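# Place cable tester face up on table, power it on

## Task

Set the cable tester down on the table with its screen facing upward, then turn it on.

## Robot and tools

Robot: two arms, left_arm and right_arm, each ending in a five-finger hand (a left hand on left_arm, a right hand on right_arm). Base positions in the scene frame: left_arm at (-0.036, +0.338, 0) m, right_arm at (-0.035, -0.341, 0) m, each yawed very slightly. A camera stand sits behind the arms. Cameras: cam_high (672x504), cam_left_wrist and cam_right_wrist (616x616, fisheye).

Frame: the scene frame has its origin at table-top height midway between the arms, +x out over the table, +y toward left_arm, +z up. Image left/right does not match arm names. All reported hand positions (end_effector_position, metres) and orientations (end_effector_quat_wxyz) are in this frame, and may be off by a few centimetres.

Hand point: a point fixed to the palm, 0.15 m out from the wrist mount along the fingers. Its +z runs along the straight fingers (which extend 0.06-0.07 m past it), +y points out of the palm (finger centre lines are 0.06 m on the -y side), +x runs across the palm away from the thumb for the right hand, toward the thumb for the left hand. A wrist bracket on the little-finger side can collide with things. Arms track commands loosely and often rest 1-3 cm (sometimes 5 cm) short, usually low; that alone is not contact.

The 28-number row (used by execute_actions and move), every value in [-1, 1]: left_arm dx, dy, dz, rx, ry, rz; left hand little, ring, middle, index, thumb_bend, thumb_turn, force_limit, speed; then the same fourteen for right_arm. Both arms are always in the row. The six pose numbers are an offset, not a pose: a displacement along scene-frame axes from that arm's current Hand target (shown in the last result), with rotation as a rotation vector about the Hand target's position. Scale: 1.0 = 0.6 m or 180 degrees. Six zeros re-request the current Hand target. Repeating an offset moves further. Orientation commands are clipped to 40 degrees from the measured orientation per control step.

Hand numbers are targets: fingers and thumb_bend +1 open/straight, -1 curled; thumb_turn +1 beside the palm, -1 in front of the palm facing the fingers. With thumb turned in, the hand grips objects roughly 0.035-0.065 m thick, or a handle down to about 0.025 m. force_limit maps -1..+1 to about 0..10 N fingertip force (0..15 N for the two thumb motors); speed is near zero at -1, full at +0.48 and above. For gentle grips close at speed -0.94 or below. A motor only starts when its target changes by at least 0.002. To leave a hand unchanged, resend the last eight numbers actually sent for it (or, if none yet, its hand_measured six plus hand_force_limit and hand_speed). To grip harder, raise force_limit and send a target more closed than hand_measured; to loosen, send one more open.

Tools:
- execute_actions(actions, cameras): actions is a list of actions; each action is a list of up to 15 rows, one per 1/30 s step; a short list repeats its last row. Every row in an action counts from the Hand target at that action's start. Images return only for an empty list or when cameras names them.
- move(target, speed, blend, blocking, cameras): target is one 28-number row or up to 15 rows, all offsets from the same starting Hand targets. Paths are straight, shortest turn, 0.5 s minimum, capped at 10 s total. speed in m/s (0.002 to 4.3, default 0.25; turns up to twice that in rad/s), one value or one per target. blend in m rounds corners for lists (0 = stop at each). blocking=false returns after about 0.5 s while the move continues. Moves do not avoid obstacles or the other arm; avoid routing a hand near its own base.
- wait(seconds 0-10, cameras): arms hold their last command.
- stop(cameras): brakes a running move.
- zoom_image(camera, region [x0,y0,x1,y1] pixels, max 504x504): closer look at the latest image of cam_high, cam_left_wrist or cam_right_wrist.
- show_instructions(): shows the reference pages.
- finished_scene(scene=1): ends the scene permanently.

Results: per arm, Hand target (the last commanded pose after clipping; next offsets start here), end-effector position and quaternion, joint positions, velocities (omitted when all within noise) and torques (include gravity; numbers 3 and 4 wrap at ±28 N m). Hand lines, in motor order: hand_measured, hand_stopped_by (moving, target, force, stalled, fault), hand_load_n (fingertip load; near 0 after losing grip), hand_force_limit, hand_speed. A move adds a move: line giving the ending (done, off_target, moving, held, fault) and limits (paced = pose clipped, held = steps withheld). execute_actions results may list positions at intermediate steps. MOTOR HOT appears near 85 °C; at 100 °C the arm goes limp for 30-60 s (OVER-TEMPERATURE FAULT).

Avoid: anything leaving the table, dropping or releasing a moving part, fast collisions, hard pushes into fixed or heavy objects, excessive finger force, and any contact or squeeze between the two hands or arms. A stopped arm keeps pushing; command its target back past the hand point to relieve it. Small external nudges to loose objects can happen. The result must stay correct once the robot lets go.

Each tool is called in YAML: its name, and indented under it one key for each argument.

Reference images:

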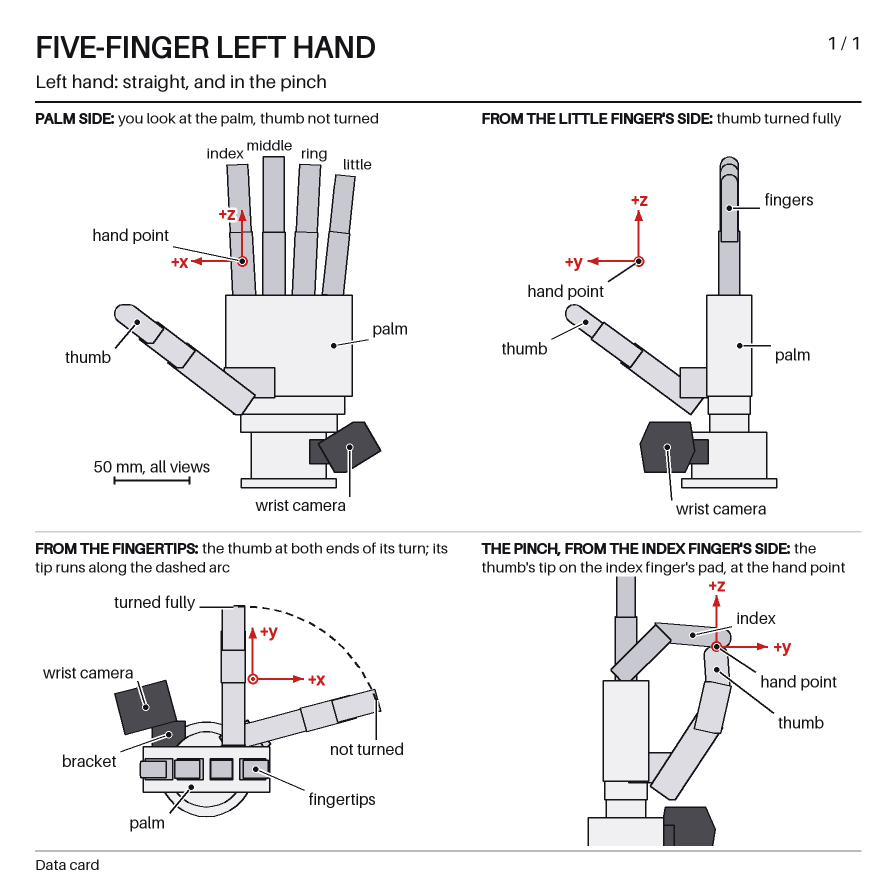

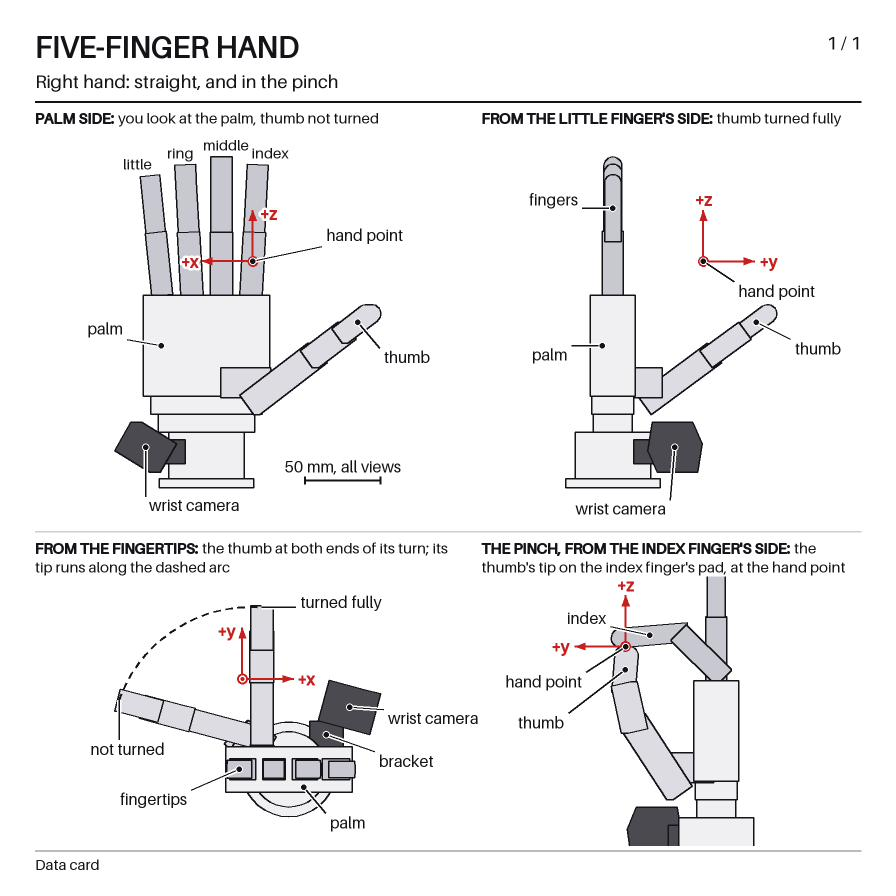

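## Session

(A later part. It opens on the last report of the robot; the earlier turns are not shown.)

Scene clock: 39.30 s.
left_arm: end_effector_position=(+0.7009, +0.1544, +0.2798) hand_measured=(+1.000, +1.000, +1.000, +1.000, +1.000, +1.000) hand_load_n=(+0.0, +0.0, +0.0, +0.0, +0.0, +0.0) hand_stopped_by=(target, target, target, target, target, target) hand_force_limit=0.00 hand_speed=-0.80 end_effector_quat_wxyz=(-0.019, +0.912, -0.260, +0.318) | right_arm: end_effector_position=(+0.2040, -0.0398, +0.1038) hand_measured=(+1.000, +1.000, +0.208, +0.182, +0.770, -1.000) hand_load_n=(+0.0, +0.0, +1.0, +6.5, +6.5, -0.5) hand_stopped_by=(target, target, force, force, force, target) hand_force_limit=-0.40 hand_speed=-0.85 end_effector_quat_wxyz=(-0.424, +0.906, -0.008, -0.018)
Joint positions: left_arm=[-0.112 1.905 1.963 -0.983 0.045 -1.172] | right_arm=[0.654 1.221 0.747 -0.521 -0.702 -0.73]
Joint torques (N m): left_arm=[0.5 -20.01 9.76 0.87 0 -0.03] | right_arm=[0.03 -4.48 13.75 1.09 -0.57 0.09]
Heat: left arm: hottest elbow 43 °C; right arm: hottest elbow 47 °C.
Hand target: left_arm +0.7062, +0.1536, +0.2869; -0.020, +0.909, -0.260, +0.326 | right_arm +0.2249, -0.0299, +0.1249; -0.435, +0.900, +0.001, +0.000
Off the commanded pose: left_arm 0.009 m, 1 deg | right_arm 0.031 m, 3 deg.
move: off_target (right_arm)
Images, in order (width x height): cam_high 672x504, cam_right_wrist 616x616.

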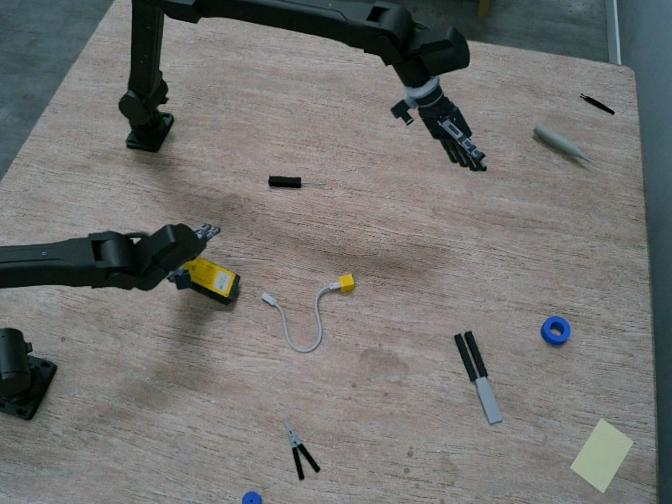

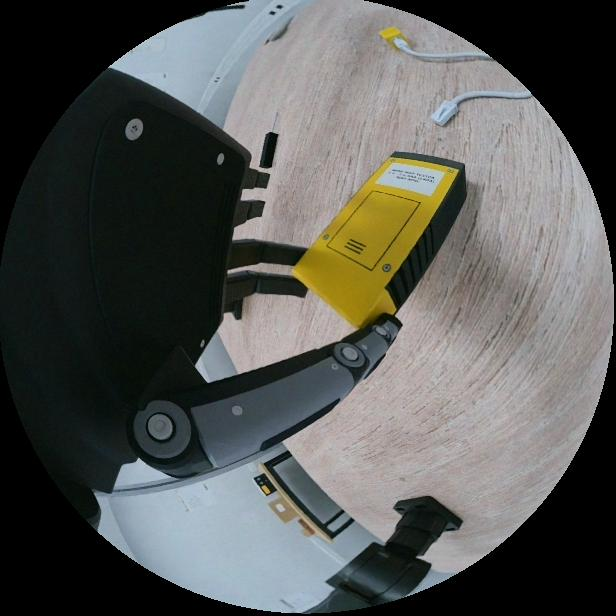

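move:
  target: [0,0,0,0,0,0,1,1,1,1,1,1,0,-0.8,0.062,0,0.046,0,0,0,1,1,-0.2,-0.2,-0.2,-1,-0.4,-0.85]
  cameras: ["cam_right_wrist","cam_high"]
  speed: 0.1

zoom_image:
  camera: "cam_high"
  region: [130, 200, 260, 330]

Scene clock: 41.10 s.
left_arm: end_effector_position=(+0.7009, +0.1544, +0.2798) hand_measured=(+1.000, +1.000, +1.000, +1.000, +1.000, +1.000) hand_load_n=(+0.0, +0.0, +0.0, +0.0, +0.0, +0.0) hand_stopped_by=(target, target, target, target, target, target) hand_force_limit=0.00 hand_speed=-0.80 end_effector_quat_wxyz=(-0.019, +0.912, -0.260, +0.318) | right_arm: end_effector_position=(+0.2408, -0.0381, +0.1346) hand_measured=(+1.000, +1.000, +0.208, +0.182, +0.770, -1.000) hand_load_n=(+0.0, +0.0, +1.5, +6.0, +7.0, +0.0) hand_stopped_by=(target, target, force, force, force, target) hand_force_limit=-0.40 hand_speed=-0.85 end_effector_quat_wxyz=(-0.427, +0.904, -0.007, -0.016)
Joint positions: left_arm=[-0.112 1.905 1.963 -0.983 0.045 -1.172] | right_arm=[0.599 1.272 0.88 -0.634 -0.734 -0.789]
Joint torques (N m): left_arm=[0.62 -19.31 9.98 0.84 0.01 -0.05] | right_arm=[0.09 -4.42 14.13 0.87 -0.61 0.1]
Heat: left arm: hottest elbow 43 °C; right arm: hottest elbow 48 °C.
Hand target: left_arm +0.7062, +0.1536, +0.2869; -0.020, +0.909, -0.260, +0.326 | right_arm +0.2621, -0.0299, +0.1526; -0.435, +0.900, +0.001, +0.000
Off the commanded pose: left_arm 0.009 m, 1 deg | right_arm 0.029 m, 2 deg.
move: off_target (right_arm)
Images, in order (width x height): cam_high 672x504, cam_right_wrist 616x616.

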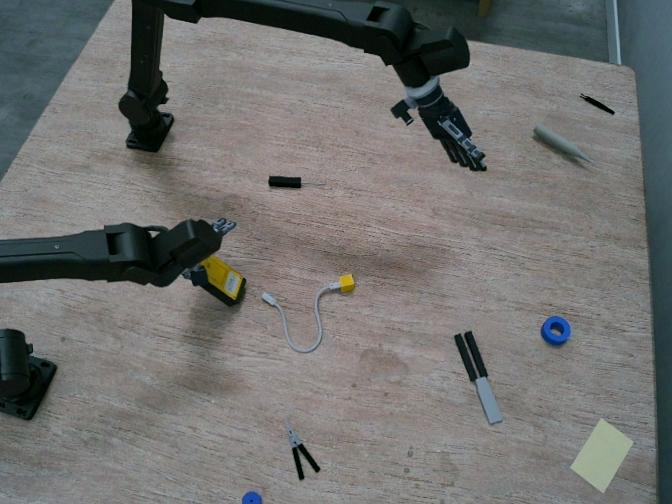

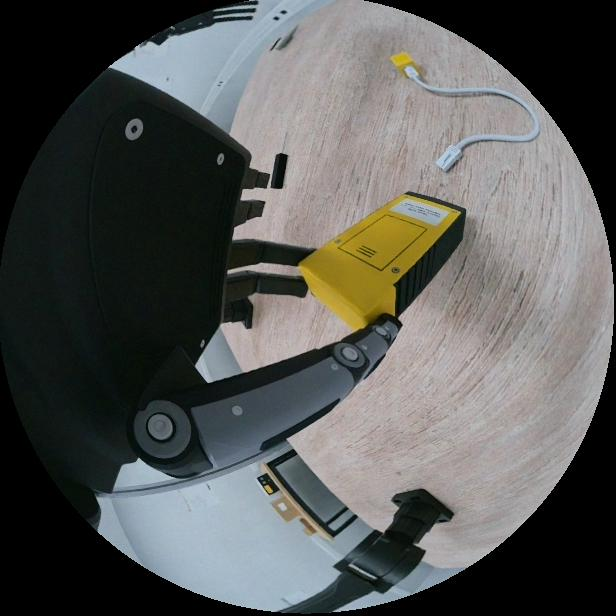

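Scaled by 3.877 from the camera's 672x504 image, which has a finer 960x720 frame.

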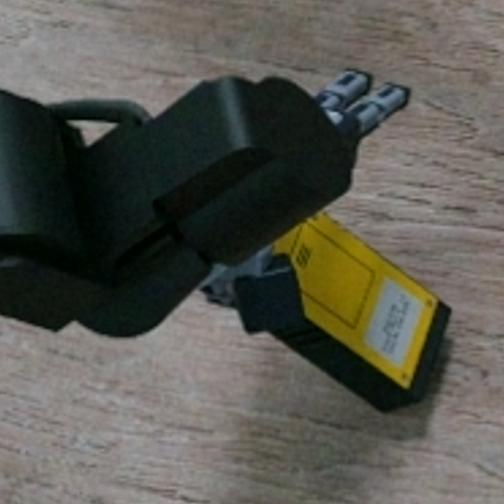

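move:
  target: [0,0,0,0,0,0,1,1,1,1,1,1,0,-0.8,0.093,0,-0.015,0,0,0,1,1,-0.2,-0.2,-0.2,-1,-0.4,-0.85]
  cameras: ["cam_right_wrist","cam_high"]
  speed: 0.1

zoom_image:
  camera: "cam_high"
  region: [150, 200, 280, 330]

Scene clock: 43.10 s.
left_arm: end_effector_position=(+0.7009, +0.1544, +0.2798) hand_measured=(+1.000, +1.000, +1.000, +1.000, +1.000, +1.000) hand_load_n=(+0.0, +0.0, +0.0, +0.0, -0.5, +0.0) hand_stopped_by=(target, target, target, target, target, target) hand_force_limit=0.00 hand_speed=-0.80 end_effector_quat_wxyz=(-0.019, +0.912, -0.260, +0.318) | right_arm: end_effector_position=(+0.2953, -0.0349, +0.1324) hand_measured=(+1.000, +1.000, +0.208, +0.182, +0.770, -1.000) hand_load_n=(+0.0, +0.0, +1.0, +6.0, +6.5, +0.5) hand_stopped_by=(target, target, force, force, force, target) hand_force_limit=-0.40 hand_speed=-0.85 end_effector_quat_wxyz=(-0.431, +0.902, -0.008, -0.016)
Joint positions: left_arm=[-0.112 1.905 1.963 -0.983 0.045 -1.172] | right_arm=[0.533 1.409 1.005 -0.665 -0.773 -0.86]
Joint torques (N m): left_arm=[1.03 -20.01 9.88 0.92 -0.06 -0.04] | right_arm=[-1.2 -5.66 13.44 0.88 -0.4 -0.01]
Heat: left arm: hottest elbow 43 °C; right arm: hottest elbow 48 °C.
Hand target: left_arm +0.7062, +0.1536, +0.2869; -0.020, +0.909, -0.260, +0.326 | right_arm +0.3180, -0.0299, +0.1435; -0.435, +0.900, +0.001, +0.000
Off the commanded pose: left_arm 0.009 m, 1 deg | right_arm 0.026 m, 2 deg.
move: off_target (right_arm)
Images, in order (width x height): cam_high 672x504, cam_right_wrist 616x616.

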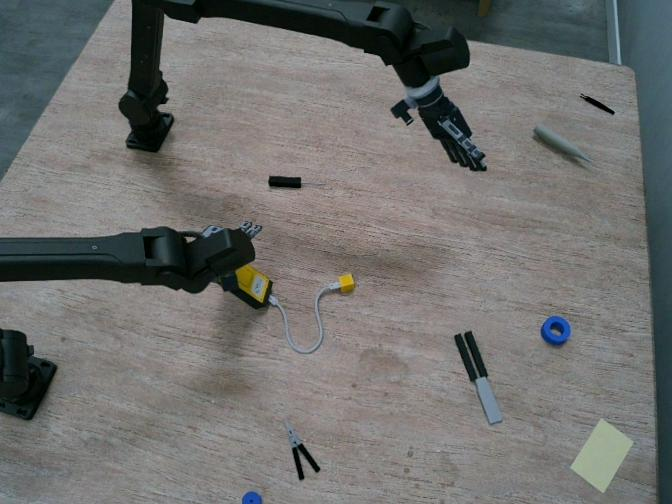

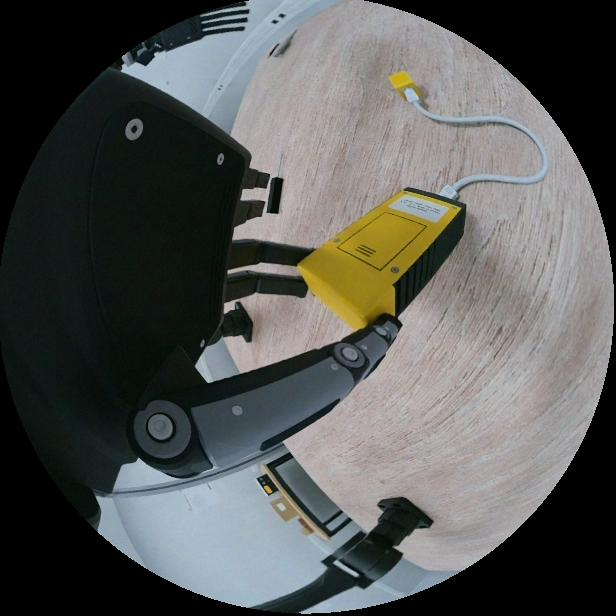

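Scaled by 3.877 from the camera's 672x504 image, which has a finer 960x720 frame.

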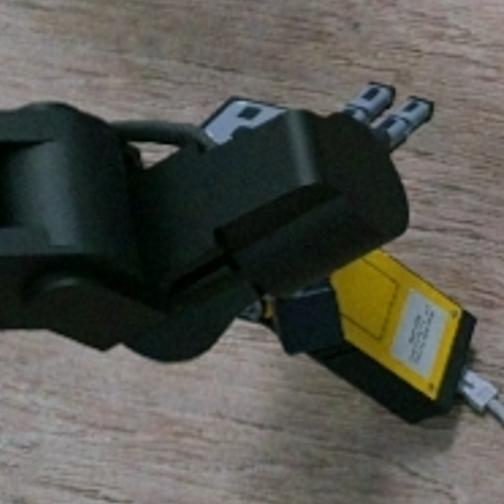

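move:
  target: [0,0,0,0,0,0,1,1,1,1,1,1,0,-0.8,-0.01,0,0.035,0,0.22,0,1,1,-0.2,-0.2,-0.2,-1,-0.4,-0.85]
  cameras: ["cam_right_wrist","cam_high"]
  speed: 0.2

zoom_image:
  camera: "cam_high"
  region: [150, 200, 280, 330]

Scene clock: 47.03 s.
left_arm: end_effector_position=(+0.7009, +0.1544, +0.2798) hand_measured=(+1.000, +1.000, +1.000, +1.000, +1.000, +1.000) hand_load_n=(+0.0, +0.0, +0.0, +0.0, +0.0, +0.0) hand_stopped_by=(target, target, target, target, target, target) hand_force_limit=0.00 hand_speed=-0.80 end_effector_quat_wxyz=(-0.019, +0.912, -0.260, +0.318) | right_arm: end_effector_position=(+0.2938, -0.0341, +0.1567) hand_measured=(+1.000, +1.000, +0.208, +0.182, +0.770, -1.000) hand_load_n=(+0.0, +0.0, +1.0, +6.0, +7.0, -0.5) hand_stopped_by=(target, target, force, force, force, target) hand_force_limit=-0.40 hand_speed=-0.85 end_effector_quat_wxyz=(-0.400, +0.847, -0.152, -0.314)
Joint positions: left_arm=[-0.112 1.905 1.963 -0.983 0.045 -1.172] | right_arm=[0.448 1.767 1.363 -1.324 -1.061 -0.909]
Joint torques (N m): left_arm=[1.14 -19.6 10.02 0.87 -0.04 -0.05] | right_arm=[0.21 -11.28 12.36 -0.23 -1.08 0.15]
Heat: left arm: hottest elbow 43 °C; right arm: hottest elbow 50 °C.
Hand target: left_arm +0.7062, +0.1536, +0.2869; -0.020, +0.909, -0.260, +0.326 | right_arm +0.3118, -0.0298, +0.1644; -0.410, +0.847, -0.147, -0.305
Off the commanded pose: left_arm 0.009 m, 1 deg | right_arm 0.020 m, 2 deg.
move: off_target (right_arm)
Images, in order (width x height): cam_high 672x504, cam_right_wrist 616x616.

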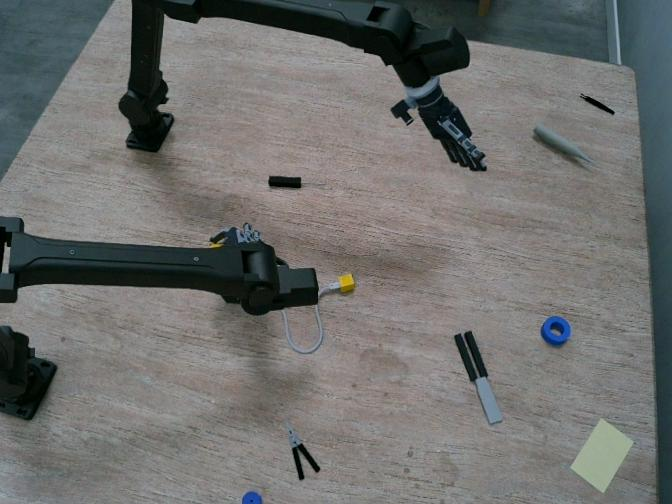

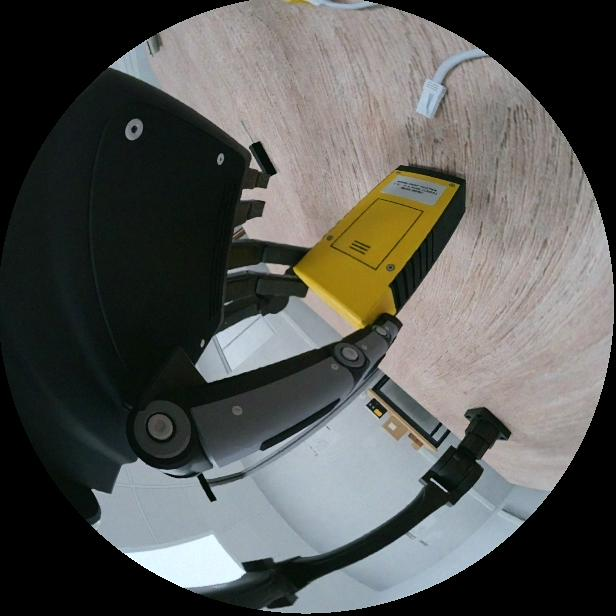

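Scaled by 3.877 from the camera's 672x504 image, which has a finer 960x720 frame.

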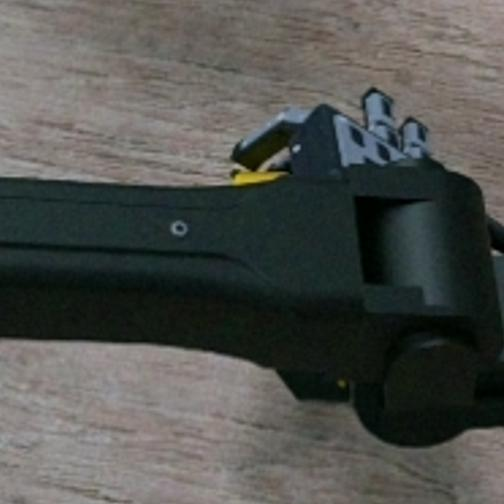

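zoom_image:
  camera: "cam_right_wrist"
  region: [260, 120, 500, 360]

Scaled by 2.100 from the camera's 616x616 image, which has a finer 880x880 frame.

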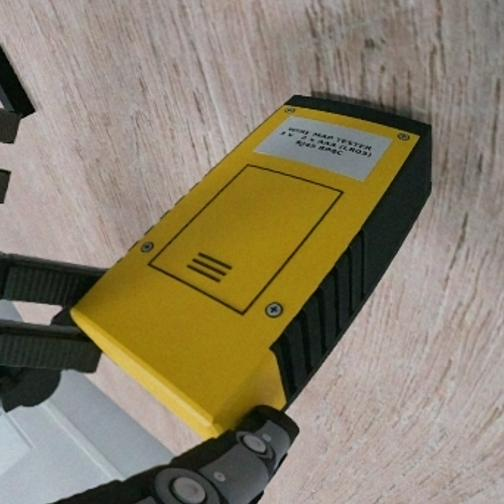

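move:
  target: [0,0,0,0,0,0,1,1,1,1,1,1,0,-0.8,-0.13,0,0.01,0,0.07,0,1,1,-0.2,-0.2,-0.2,-1,-0.4,-0.85]
  cameras: ["cam_right_wrist","cam_high"]
  speed: 0.15

zoom_image:
  camera: "cam_right_wrist"
  region: [260, 120, 500, 360]

Scene clock: 51.20 s.
left_arm: end_effector_position=(+0.7009, +0.1544, +0.2798) hand_measured=(+1.000, +1.000, +1.000, +1.000, +1.000, +1.000) hand_load_n=(+0.0, +0.0, +0.0, +0.0, +0.0, +0.0) hand_stopped_by=(target, target, target, target, target, target) hand_force_limit=0.00 hand_speed=-0.80 end_effector_quat_wxyz=(-0.019, +0.912, -0.260, +0.318) | right_arm: end_effector_position=(+0.2421, -0.0305, +0.1608) hand_measured=(+1.000, +1.000, +0.208, +0.182, +0.770, -1.000) hand_load_n=(+0.0, +0.0, +1.5, +6.0, +7.0, -0.5) hand_stopped_by=(target, target, force, force, force, target) hand_force_limit=-0.40 hand_speed=-0.85 end_effector_quat_wxyz=(-0.394, +0.812, -0.185, -0.390)
Joint positions: left_arm=[-0.112 1.905 1.963 -0.983 0.045 -1.172] | right_arm=[0.479 1.744 1.256 -1.37 -1.157 -0.88]
Joint torques (N m): left_arm=[0.21 -19.84 10.03 0.95 -0.01 -0.06] | right_arm=[0.85 -13.22 6.42 -0.1 -1.09 0.5]
Heat: left arm: hottest elbow 43 °C; right arm: hottest elbow 51 °C.
Hand target: left_arm +0.7062, +0.1536, +0.2869; -0.020, +0.909, -0.260, +0.326 | right_arm +0.2340, -0.0299, +0.1705; -0.391, +0.809, -0.191, -0.396
Off the commanded pose: left_arm 0.009 m, 1 deg | right_arm 0.013 m, 1 deg.
move: off_target (right_arm)
Images, in order (width x height): cam_high 672x504, cam_right_wrist 616x616.

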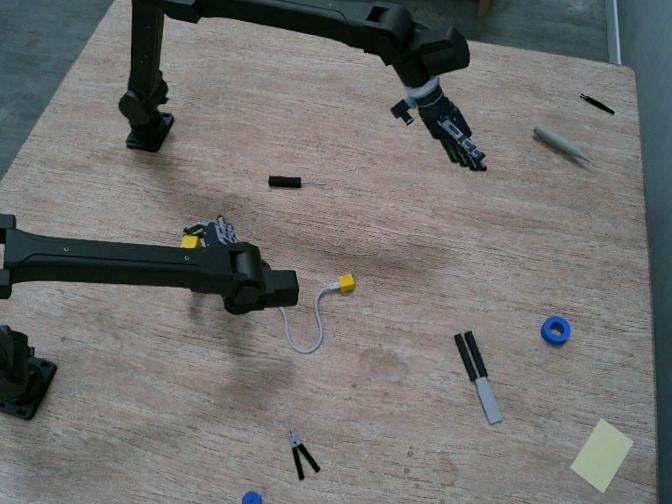

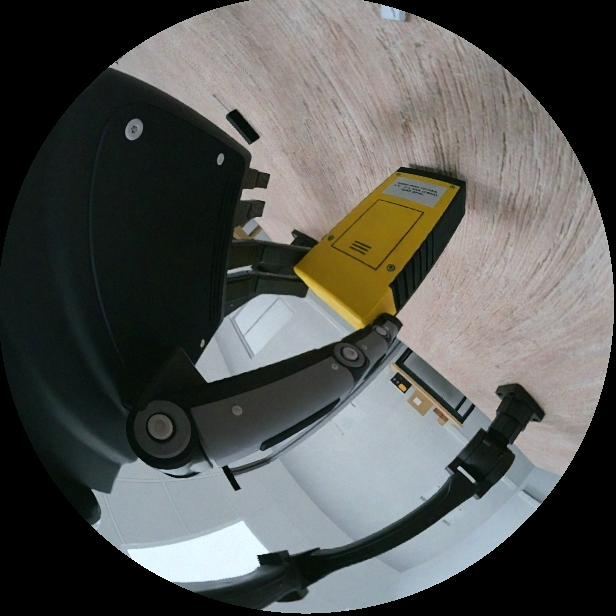

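Scaled by 2.100 from the camera's 616x616 image, which has a finer 880x880 frame.

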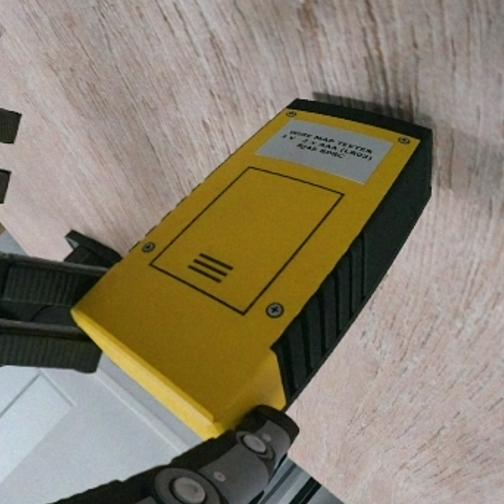

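move:
  target: [0,0,0,0,0,0,1,1,1,1,1,1,0,-0.8,0,0,-0.055,0,0,0,1,1,-0.2,-0.2,-0.2,-1,-0.4,-0.85]
  cameras: ["cam_right_wrist"]
  speed: 0.06

zoom_image:
  camera: "cam_right_wrist"
  region: [260, 120, 500, 360]

Scene clock: 53.83 s.
left_arm: end_effector_position=(+0.7009, +0.1544, +0.2798) hand_measured=(+1.000, +1.000, +1.000, +1.000, +1.000, +1.000) hand_load_n=(+0.0, +0.0, +0.0, +0.0, +0.0, +0.0) hand_stopped_by=(target, target, target, target, target, target) hand_force_limit=0.00 hand_speed=-0.80 end_effector_quat_wxyz=(-0.019, +0.912, -0.260, +0.318) | right_arm: end_effector_position=(+0.2380, -0.0299, +0.1529) hand_measured=(+1.000, +1.000, +0.208, +0.182, +0.770, -1.000) hand_load_n=(+0.0, +0.0, +0.5, +6.0, +7.0, +1.5) hand_stopped_by=(target, target, force, force, force, target) hand_force_limit=-0.40 hand_speed=-0.85 end_effector_quat_wxyz=(-0.397, +0.806, -0.194, -0.394)
Joint positions: left_arm=[-0.112 1.905 1.963 -0.983 0.045 -1.172] | right_arm=[0.479 1.744 1.224 -1.325 -1.171 -0.849]
Joint torques (N m): left_arm=[0.5 -20.48 9.99 0.83 0.03 -0.08] | right_arm=[1.44 -10.29 5.68 0.92 -0.53 0.17]
Heat: left arm: hottest elbow 44 °C; right arm: hottest elbow 50 °C.
Hand target: left_arm +0.7062, +0.1536, +0.2869; -0.020, +0.909, -0.260, +0.326 | right_arm +0.2340, -0.0299, +0.1376; -0.391, +0.808, -0.191, -0.396
Off the commanded pose: left_arm 0.009 m, 1 deg | right_arm 0.016 m, 1 deg.
move: off_target (right_arm)
Images, in order (width x height): cam_right_wrist 616x616.

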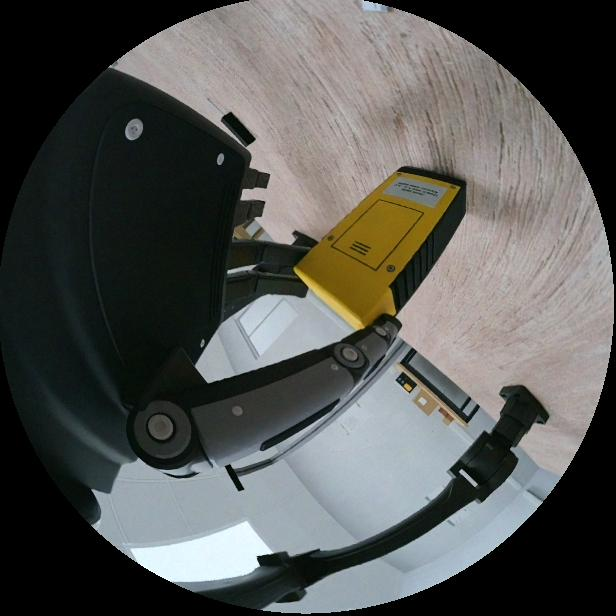

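Scaled by 2.100 from the camera's 616x616 image, which has a finer 880x880 frame.

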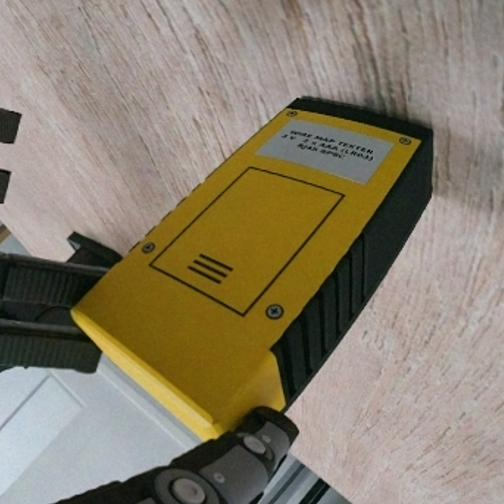

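move:
  target: [0,0,0,0,0,0,1,1,1,1,1,1,0,-0.8,0.01,0,-0.025,0,0,0,1,1,-0.2,-0.2,-0.2,-1,-0.4,-0.85]
  cameras: ["cam_right_wrist"]
  speed: 0.06

zoom_image:
  camera: "cam_right_wrist"
  region: [260, 120, 500, 360]

Scene clock: 55.03 s.
left_arm: end_effector_position=(+0.7009, +0.1544, +0.2798) hand_measured=(+1.000, +1.000, +1.000, +1.000, +1.000, +1.000) hand_load_n=(+0.0, +0.0, +0.5, +0.0, -0.5, +0.0) hand_stopped_by=(target, target, target, target, target, target) hand_force_limit=0.00 hand_speed=-0.80 end_effector_quat_wxyz=(-0.019, +0.912, -0.260, +0.318) | right_arm: end_effector_position=(+0.2392, -0.0287, +0.1513) hand_measured=(+1.000, +1.000, +0.208, +0.182, +0.770, -1.000) hand_load_n=(+0.0, +0.0, +0.5, +5.5, +7.0, +2.5) hand_stopped_by=(target, target, force, force, force, target) hand_force_limit=-0.40 hand_speed=-0.85 end_effector_quat_wxyz=(-0.399, +0.804, -0.195, -0.395)
Joint positions: left_arm=[-0.112 1.905 1.963 -0.983 0.045 -1.172] | right_arm=[0.479 1.75 1.224 -1.317 -1.177 -0.846]
Joint torques (N m): left_arm=[0.56 -19.6 9.98 0.83 -0.02 -0.06] | right_arm=[0.44 -8.12 5.98 1.25 -0.15 -0.06]
Heat: left arm: hottest elbow 44 °C; right arm: hottest elbow 50 °C.
Hand target: left_arm +0.7062, +0.1536, +0.2869; -0.020, +0.909, -0.260, +0.326 | right_arm +0.2400, -0.0299, +0.1225; -0.391, +0.808, -0.191, -0.396
Off the commanded pose: left_arm 0.009 m, 1 deg | right_arm 0.029 m, 1 deg.
move: off_target (right_arm)
Images, in order (width x height): cam_right_wrist 616x616.

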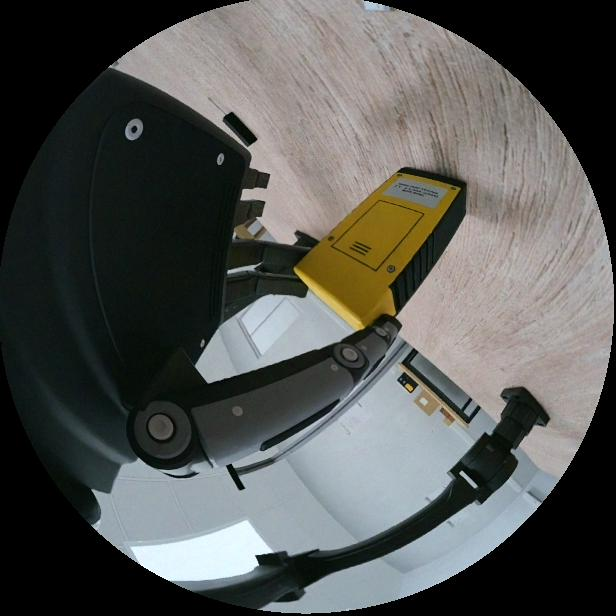

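Scaled by 2.100 from the camera's 616x616 image, which has a finer 880x880 frame.

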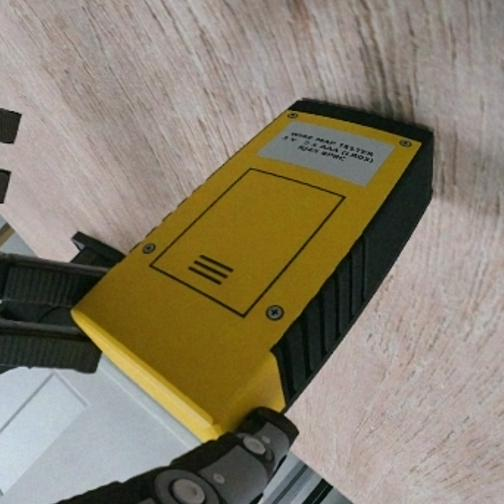

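move:
  target: [0,0,0,0,0,0,1,1,1,1,1,1,0,-0.8,0.1,0,0.01,0,0,0,1,1,-0.2,-0.2,-0.2,-1,-0.4,-0.85]
  cameras: ["cam_right_wrist", "cam_high"]
  speed: 0.08

zoom_image:
  camera: "cam_right_wrist"
  region: [260, 120, 500, 360]

Scene clock: 57.03 s.
left_arm: end_effector_position=(+0.7009, +0.1544, +0.2798) hand_measured=(+1.000, +1.000, +1.000, +1.000, +1.000, +1.000) hand_load_n=(+0.0, +0.0, +0.0, +0.0, +0.0, -0.5) hand_stopped_by=(target, target, target, target, target, target) hand_force_limit=0.00 hand_speed=-0.80 end_effector_quat_wxyz=(-0.019, +0.912, -0.260, +0.318) | right_arm: end_effector_position=(+0.2871, -0.0286, +0.1472) hand_measured=(+1.000, +1.000, +0.208, +0.182, +0.770, -1.000) hand_load_n=(+0.0, +0.0, +3.5, +6.0, +7.5, +2.5) hand_stopped_by=(target, target, force, force, force, target) hand_force_limit=-0.40 hand_speed=-0.85 end_effector_quat_wxyz=(-0.391, +0.799, -0.210, -0.406)
Joint positions: left_arm=[-0.112 1.905 1.963 -0.983 0.045 -1.172] | right_arm=[0.438 1.884 1.389 -1.458 -1.168 -0.921]
Joint torques (N m): left_arm=[0.44 -20.42 9.83 0.75 -0.02 -0.09] | right_arm=[0.26 -10.34 9.89 0.08 0.22 -0.35]
Heat: left arm: hottest elbow 44 °C; right arm: hottest elbow 50 °C.
Hand target: left_arm +0.7062, +0.1536, +0.2869; -0.020, +0.909, -0.260, +0.326 | right_arm +0.2998, -0.0298, +0.1284; -0.391, +0.808, -0.191, -0.396
Off the commanded pose: left_arm 0.009 m, 1 deg | right_arm 0.023 m, 3 deg.
move: off_target (right_arm)
Images, in order (width x height): cam_high 672x504, cam_right_wrist 616x616.

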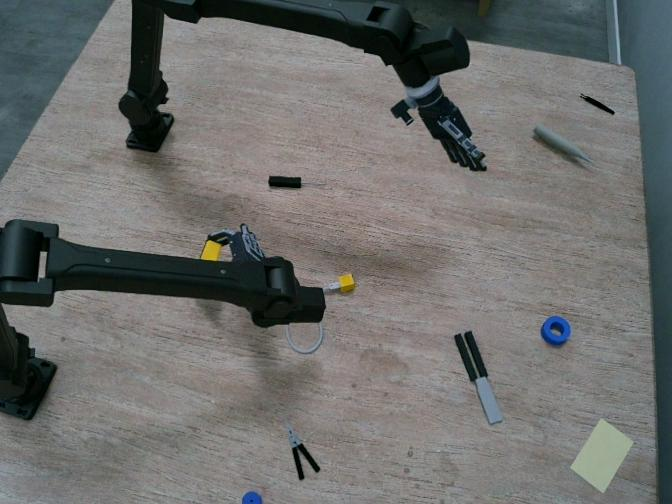

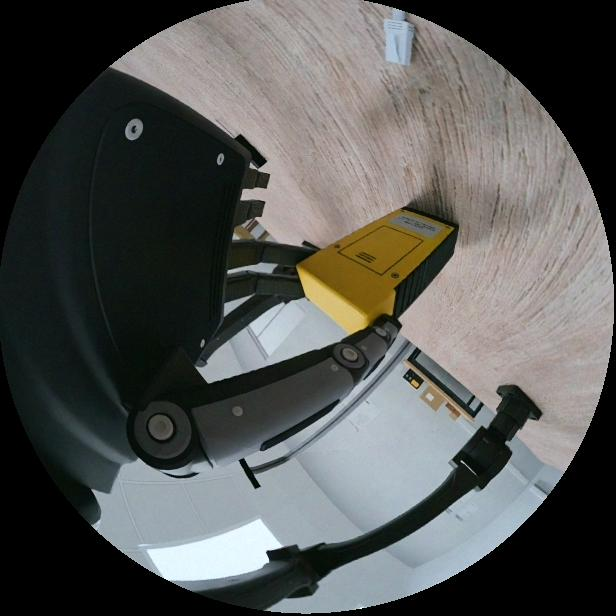

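Scaled by 2.100 from the camera's 616x616 image, which has a finer 880x880 frame.

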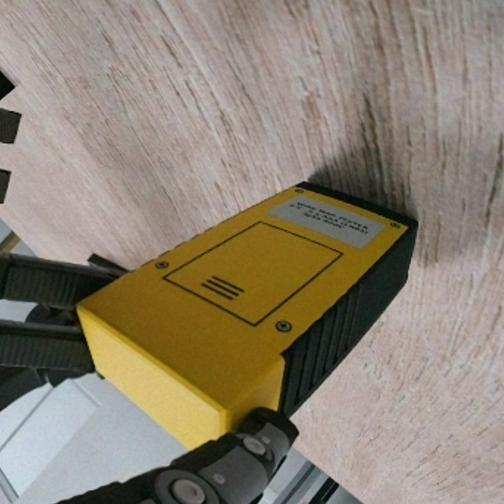

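move:
  target: [0,0,0,0,0,0,1,1,1,1,1,1,0,-0.8,0.045,0,-0.037,0,-0.083,0,1,1,-0.2,-0.2,-0.2,-1,-0.4,-0.85]
  cameras: ["cam_right_wrist", "cam_high"]
  speed: 0.08

zoom_image:
  camera: "cam_right_wrist"
  region: [260, 120, 500, 360]

Scene clock: 59.70 s.
left_arm: end_effector_position=(+0.7009, +0.1544, +0.2798) hand_measured=(+1.000, +1.000, +1.000, +1.000, +1.000, +1.000) hand_load_n=(+0.0, +0.0, +0.0, +0.0, +0.0, +0.0) hand_stopped_by=(target, target, target, target, target, target) hand_force_limit=0.00 hand_speed=-0.80 end_effector_quat_wxyz=(-0.019, +0.912, -0.260, +0.318) | right_arm: end_effector_position=(+0.3287, -0.0286, +0.1044) hand_measured=(+1.000, +1.000, +0.208, +0.182, +0.770, -1.000) hand_load_n=(+0.0, +0.0, +3.0, +5.5, +8.0, +0.0) hand_stopped_by=(target, target, force, force, force, target) hand_force_limit=-0.40 hand_speed=-0.85 end_effector_quat_wxyz=(-0.410, +0.850, -0.145, -0.296)
Joint positions: left_arm=[-0.112 1.905 1.963 -0.983 0.045 -1.172] | right_arm=[0.431 1.883 1.393 -1.21 -1.056 -0.925]
Joint torques (N m): left_arm=[0.85 -20.01 9.99 0.81 -0.04 -0.06] | right_arm=[0.91 -15.15 6.65 0.9 -0.53 0.14]
Heat: left arm: hottest elbow 44 °C; right arm: hottest elbow 50 °C.
Hand target: left_arm +0.7062, +0.1536, +0.2869; -0.020, +0.909, -0.260, +0.326 | right_arm +0.3270, -0.0299, +0.1062; -0.413, +0.853, -0.138, -0.288
Off the commanded pose: left_arm 0.009 m, 1 deg | right_arm 0.003 m, 1 deg.
move: done
Images, in order (width x height): cam_high 672x504, cam_right_wrist 616x616.

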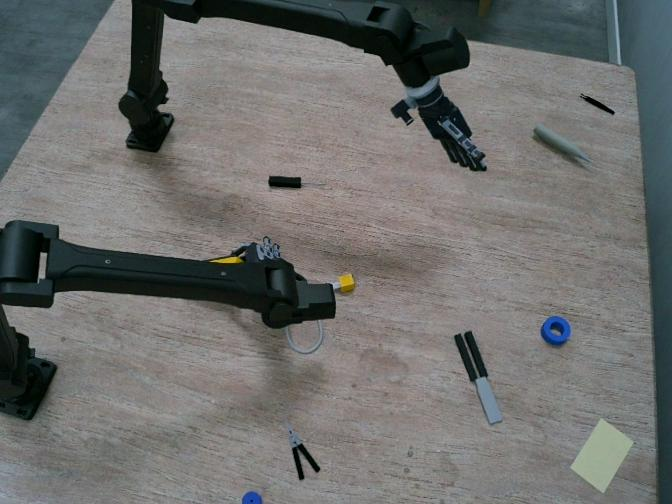

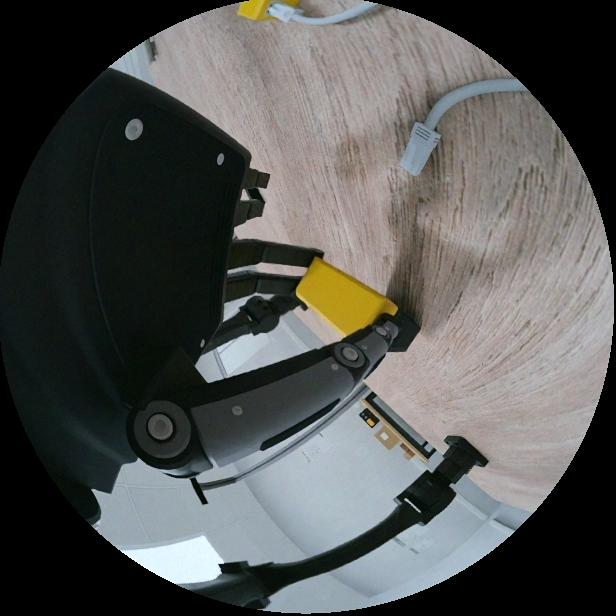

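Scaled by 2.100 from the camera's 616x616 image, which has a finer 880x880 frame.

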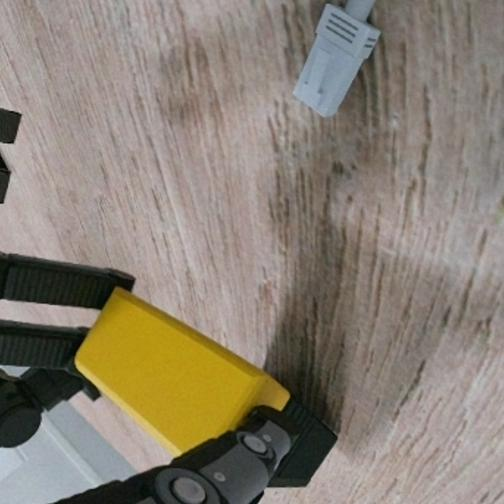

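move:
  target:
    - [0,0,0,0,0,0,1,1,1,1,1,1,0,-0.8,0,0,0.06,0,0,0,1,1,-0.2,-0.2,-0.2,-1,-0.4,-0.85]
    - [0,0,0,0,0,0,1,1,1,1,1,1,0,-0.8,-0.065,0,0.05,0,0,0,1,1,-0.2,-0.2,-0.2,-1,-0.4,-0.85]
  cameras: ["cam_right_wrist", "cam_high"]
  speed: 0.1

zoom_image:
  camera: "cam_right_wrist"
  region: [260, 120, 500, 360]

Scene clock: 62.73 s.
left_arm: end_effector_position=(+0.7009, +0.1544, +0.2798) hand_measured=(+1.000, +1.000, +1.000, +1.000, +1.000, +1.000) hand_load_n=(+0.0, +0.0, +0.0, +0.0, +0.0, +0.0) hand_stopped_by=(target, target, target, target, target, target) hand_force_limit=0.00 hand_speed=-0.80 end_effector_quat_wxyz=(-0.019, +0.912, -0.260, +0.318) | right_arm: end_effector_position=(+0.2928, -0.0322, +0.1280) hand_measured=(+1.000, +1.000, +0.208, +0.182, +0.770, -1.000) hand_load_n=(+0.0, +0.0, +3.0, +5.5, +7.5, -0.5) hand_stopped_by=(target, target, force, force, force, target) hand_force_limit=-0.40 hand_speed=-0.85 end_effector_quat_wxyz=(-0.410, +0.854, -0.136, -0.289)
Joint positions: left_arm=[-0.112 1.905 1.963 -0.983 0.045 -1.172] | right_arm=[0.455 1.762 1.293 -1.186 -1.05 -0.896]
Joint torques (N m): left_arm=[0.44 -19.72 10.06 0.94 -0.06 -0.09] | right_arm=[1.14 -13.86 6.97 0.85 -1.01 0.53]
Heat: left arm: hottest elbow 44 °C; right arm: hottest elbow 50 °C.
Hand target: left_arm +0.7062, +0.1536, +0.2869; -0.020, +0.909, -0.260, +0.326 | right_arm +0.2879, -0.0298, +0.1363; -0.413, +0.853, -0.138, -0.288
Off the commanded pose: left_arm 0.009 m, 1 deg | right_arm 0.010 m, 0 deg.
move: done
Images, in order (width x height): cam_high 672x504, cam_right_wrist 616x616.

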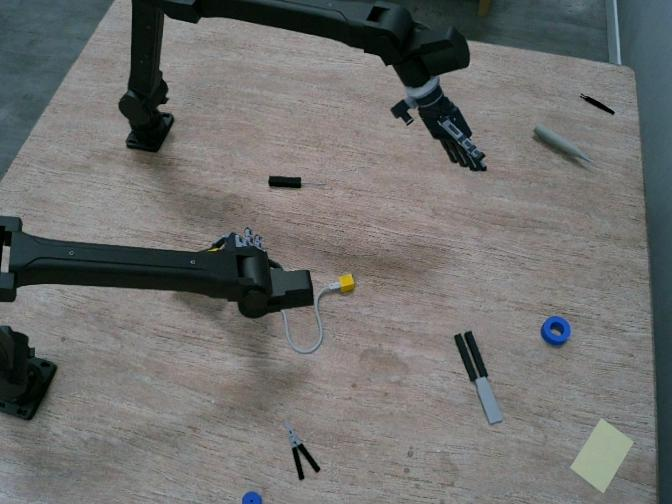

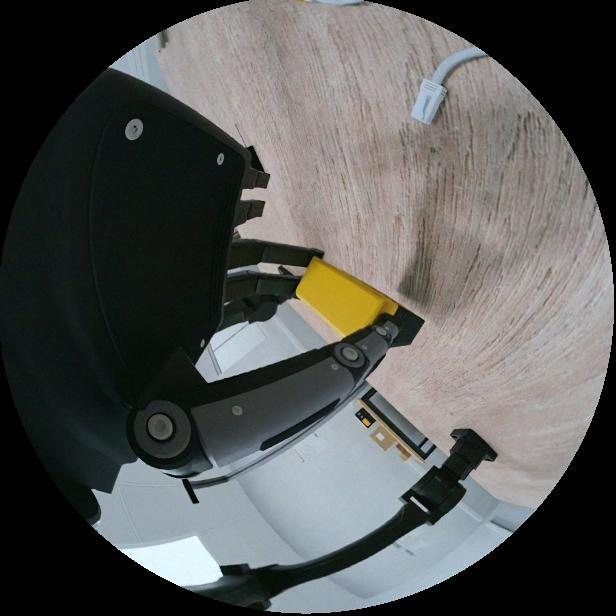

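Scaled by 2.100 from the camera's 616x616 image, which has a finer 880x880 frame.

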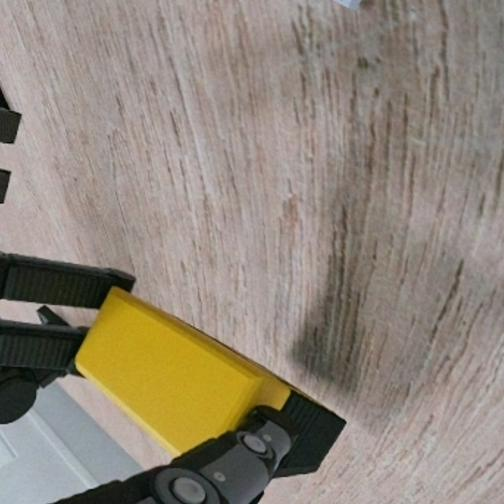

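move:
  target: [0,0,0,0,0,0,1,1,1,1,1,1,0,-0.8,0.05,0,-0.1,0,-0.1,0,1,1,-0.2,-0.2,-0.2,-1,-0.4,-0.85]
  cameras: ["cam_right_wrist", "cam_high"]
  speed: 0.08

zoom_image:
  camera: "cam_right_wrist"
  region: [260, 120, 500, 360]

Scene clock: 65.90 s.
left_arm: end_effector_position=(+0.7009, +0.1544, +0.2798) hand_measured=(+1.000, +1.000, +1.000, +1.000, +1.000, +1.000) hand_load_n=(+0.0, +0.0, +0.0, +0.0, -0.5, +0.0) hand_stopped_by=(target, target, target, target, target, target) hand_force_limit=0.00 hand_speed=-0.80 end_effector_quat_wxyz=(-0.019, +0.912, -0.260, +0.318) | right_arm: end_effector_position=(+0.3213, -0.0334, +0.0708) hand_measured=(+1.000, +1.000, +0.208, +0.182, +0.770, -1.000) hand_load_n=(+0.0, +0.0, +1.5, +6.0, +7.0, -0.5) hand_stopped_by=(target, target, force, force, force, target) hand_force_limit=-0.40 hand_speed=-0.85 end_effector_quat_wxyz=(-0.426, +0.887, -0.080, -0.159)
Joint positions: left_arm=[-0.112 1.905 1.963 -0.983 0.045 -1.172] | right_arm=[0.461 1.722 1.158 -0.808 -0.929 -0.878]
Joint torques (N m): left_arm=[0.62 -20.54 9.94 0.94 0 -0.05] | right_arm=[1.38 -13.1 6.74 1.32 -0.56 0.31]
Heat: left arm: hottest elbow 44 °C; right arm: hottest elbow 49 °C.
Hand target: left_arm +0.7062, +0.1536, +0.2869; -0.020, +0.909, -0.260, +0.326 | right_arm +0.3179, -0.0299, +0.0763; -0.429, +0.888, -0.072, -0.151
Off the commanded pose: left_arm 0.009 m, 1 deg | right_arm 0.007 m, 1 deg.
move: done
Images, in order (width x height): cam_high 672x504, cam_right_wrist 616x616.

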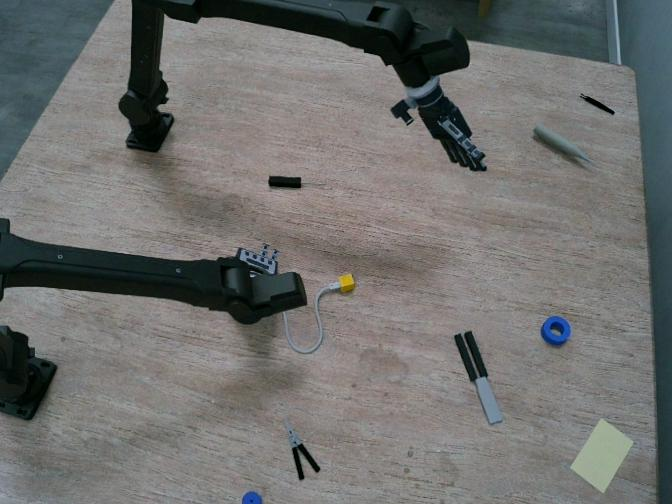

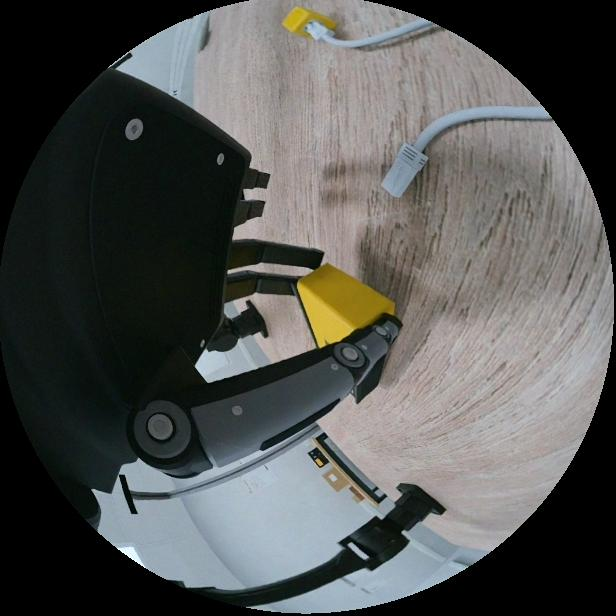

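Scaled by 2.100 from the camera's 616x616 image, which has a finer 880x880 frame.

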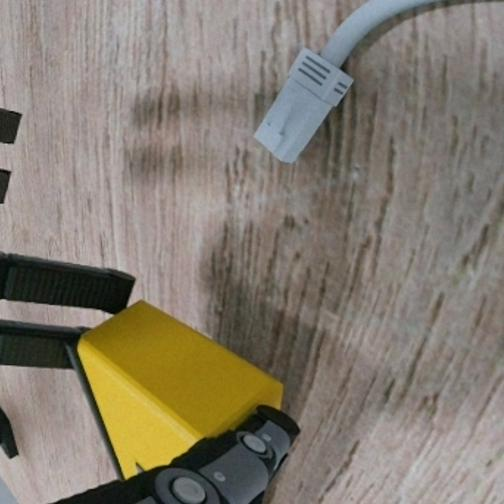

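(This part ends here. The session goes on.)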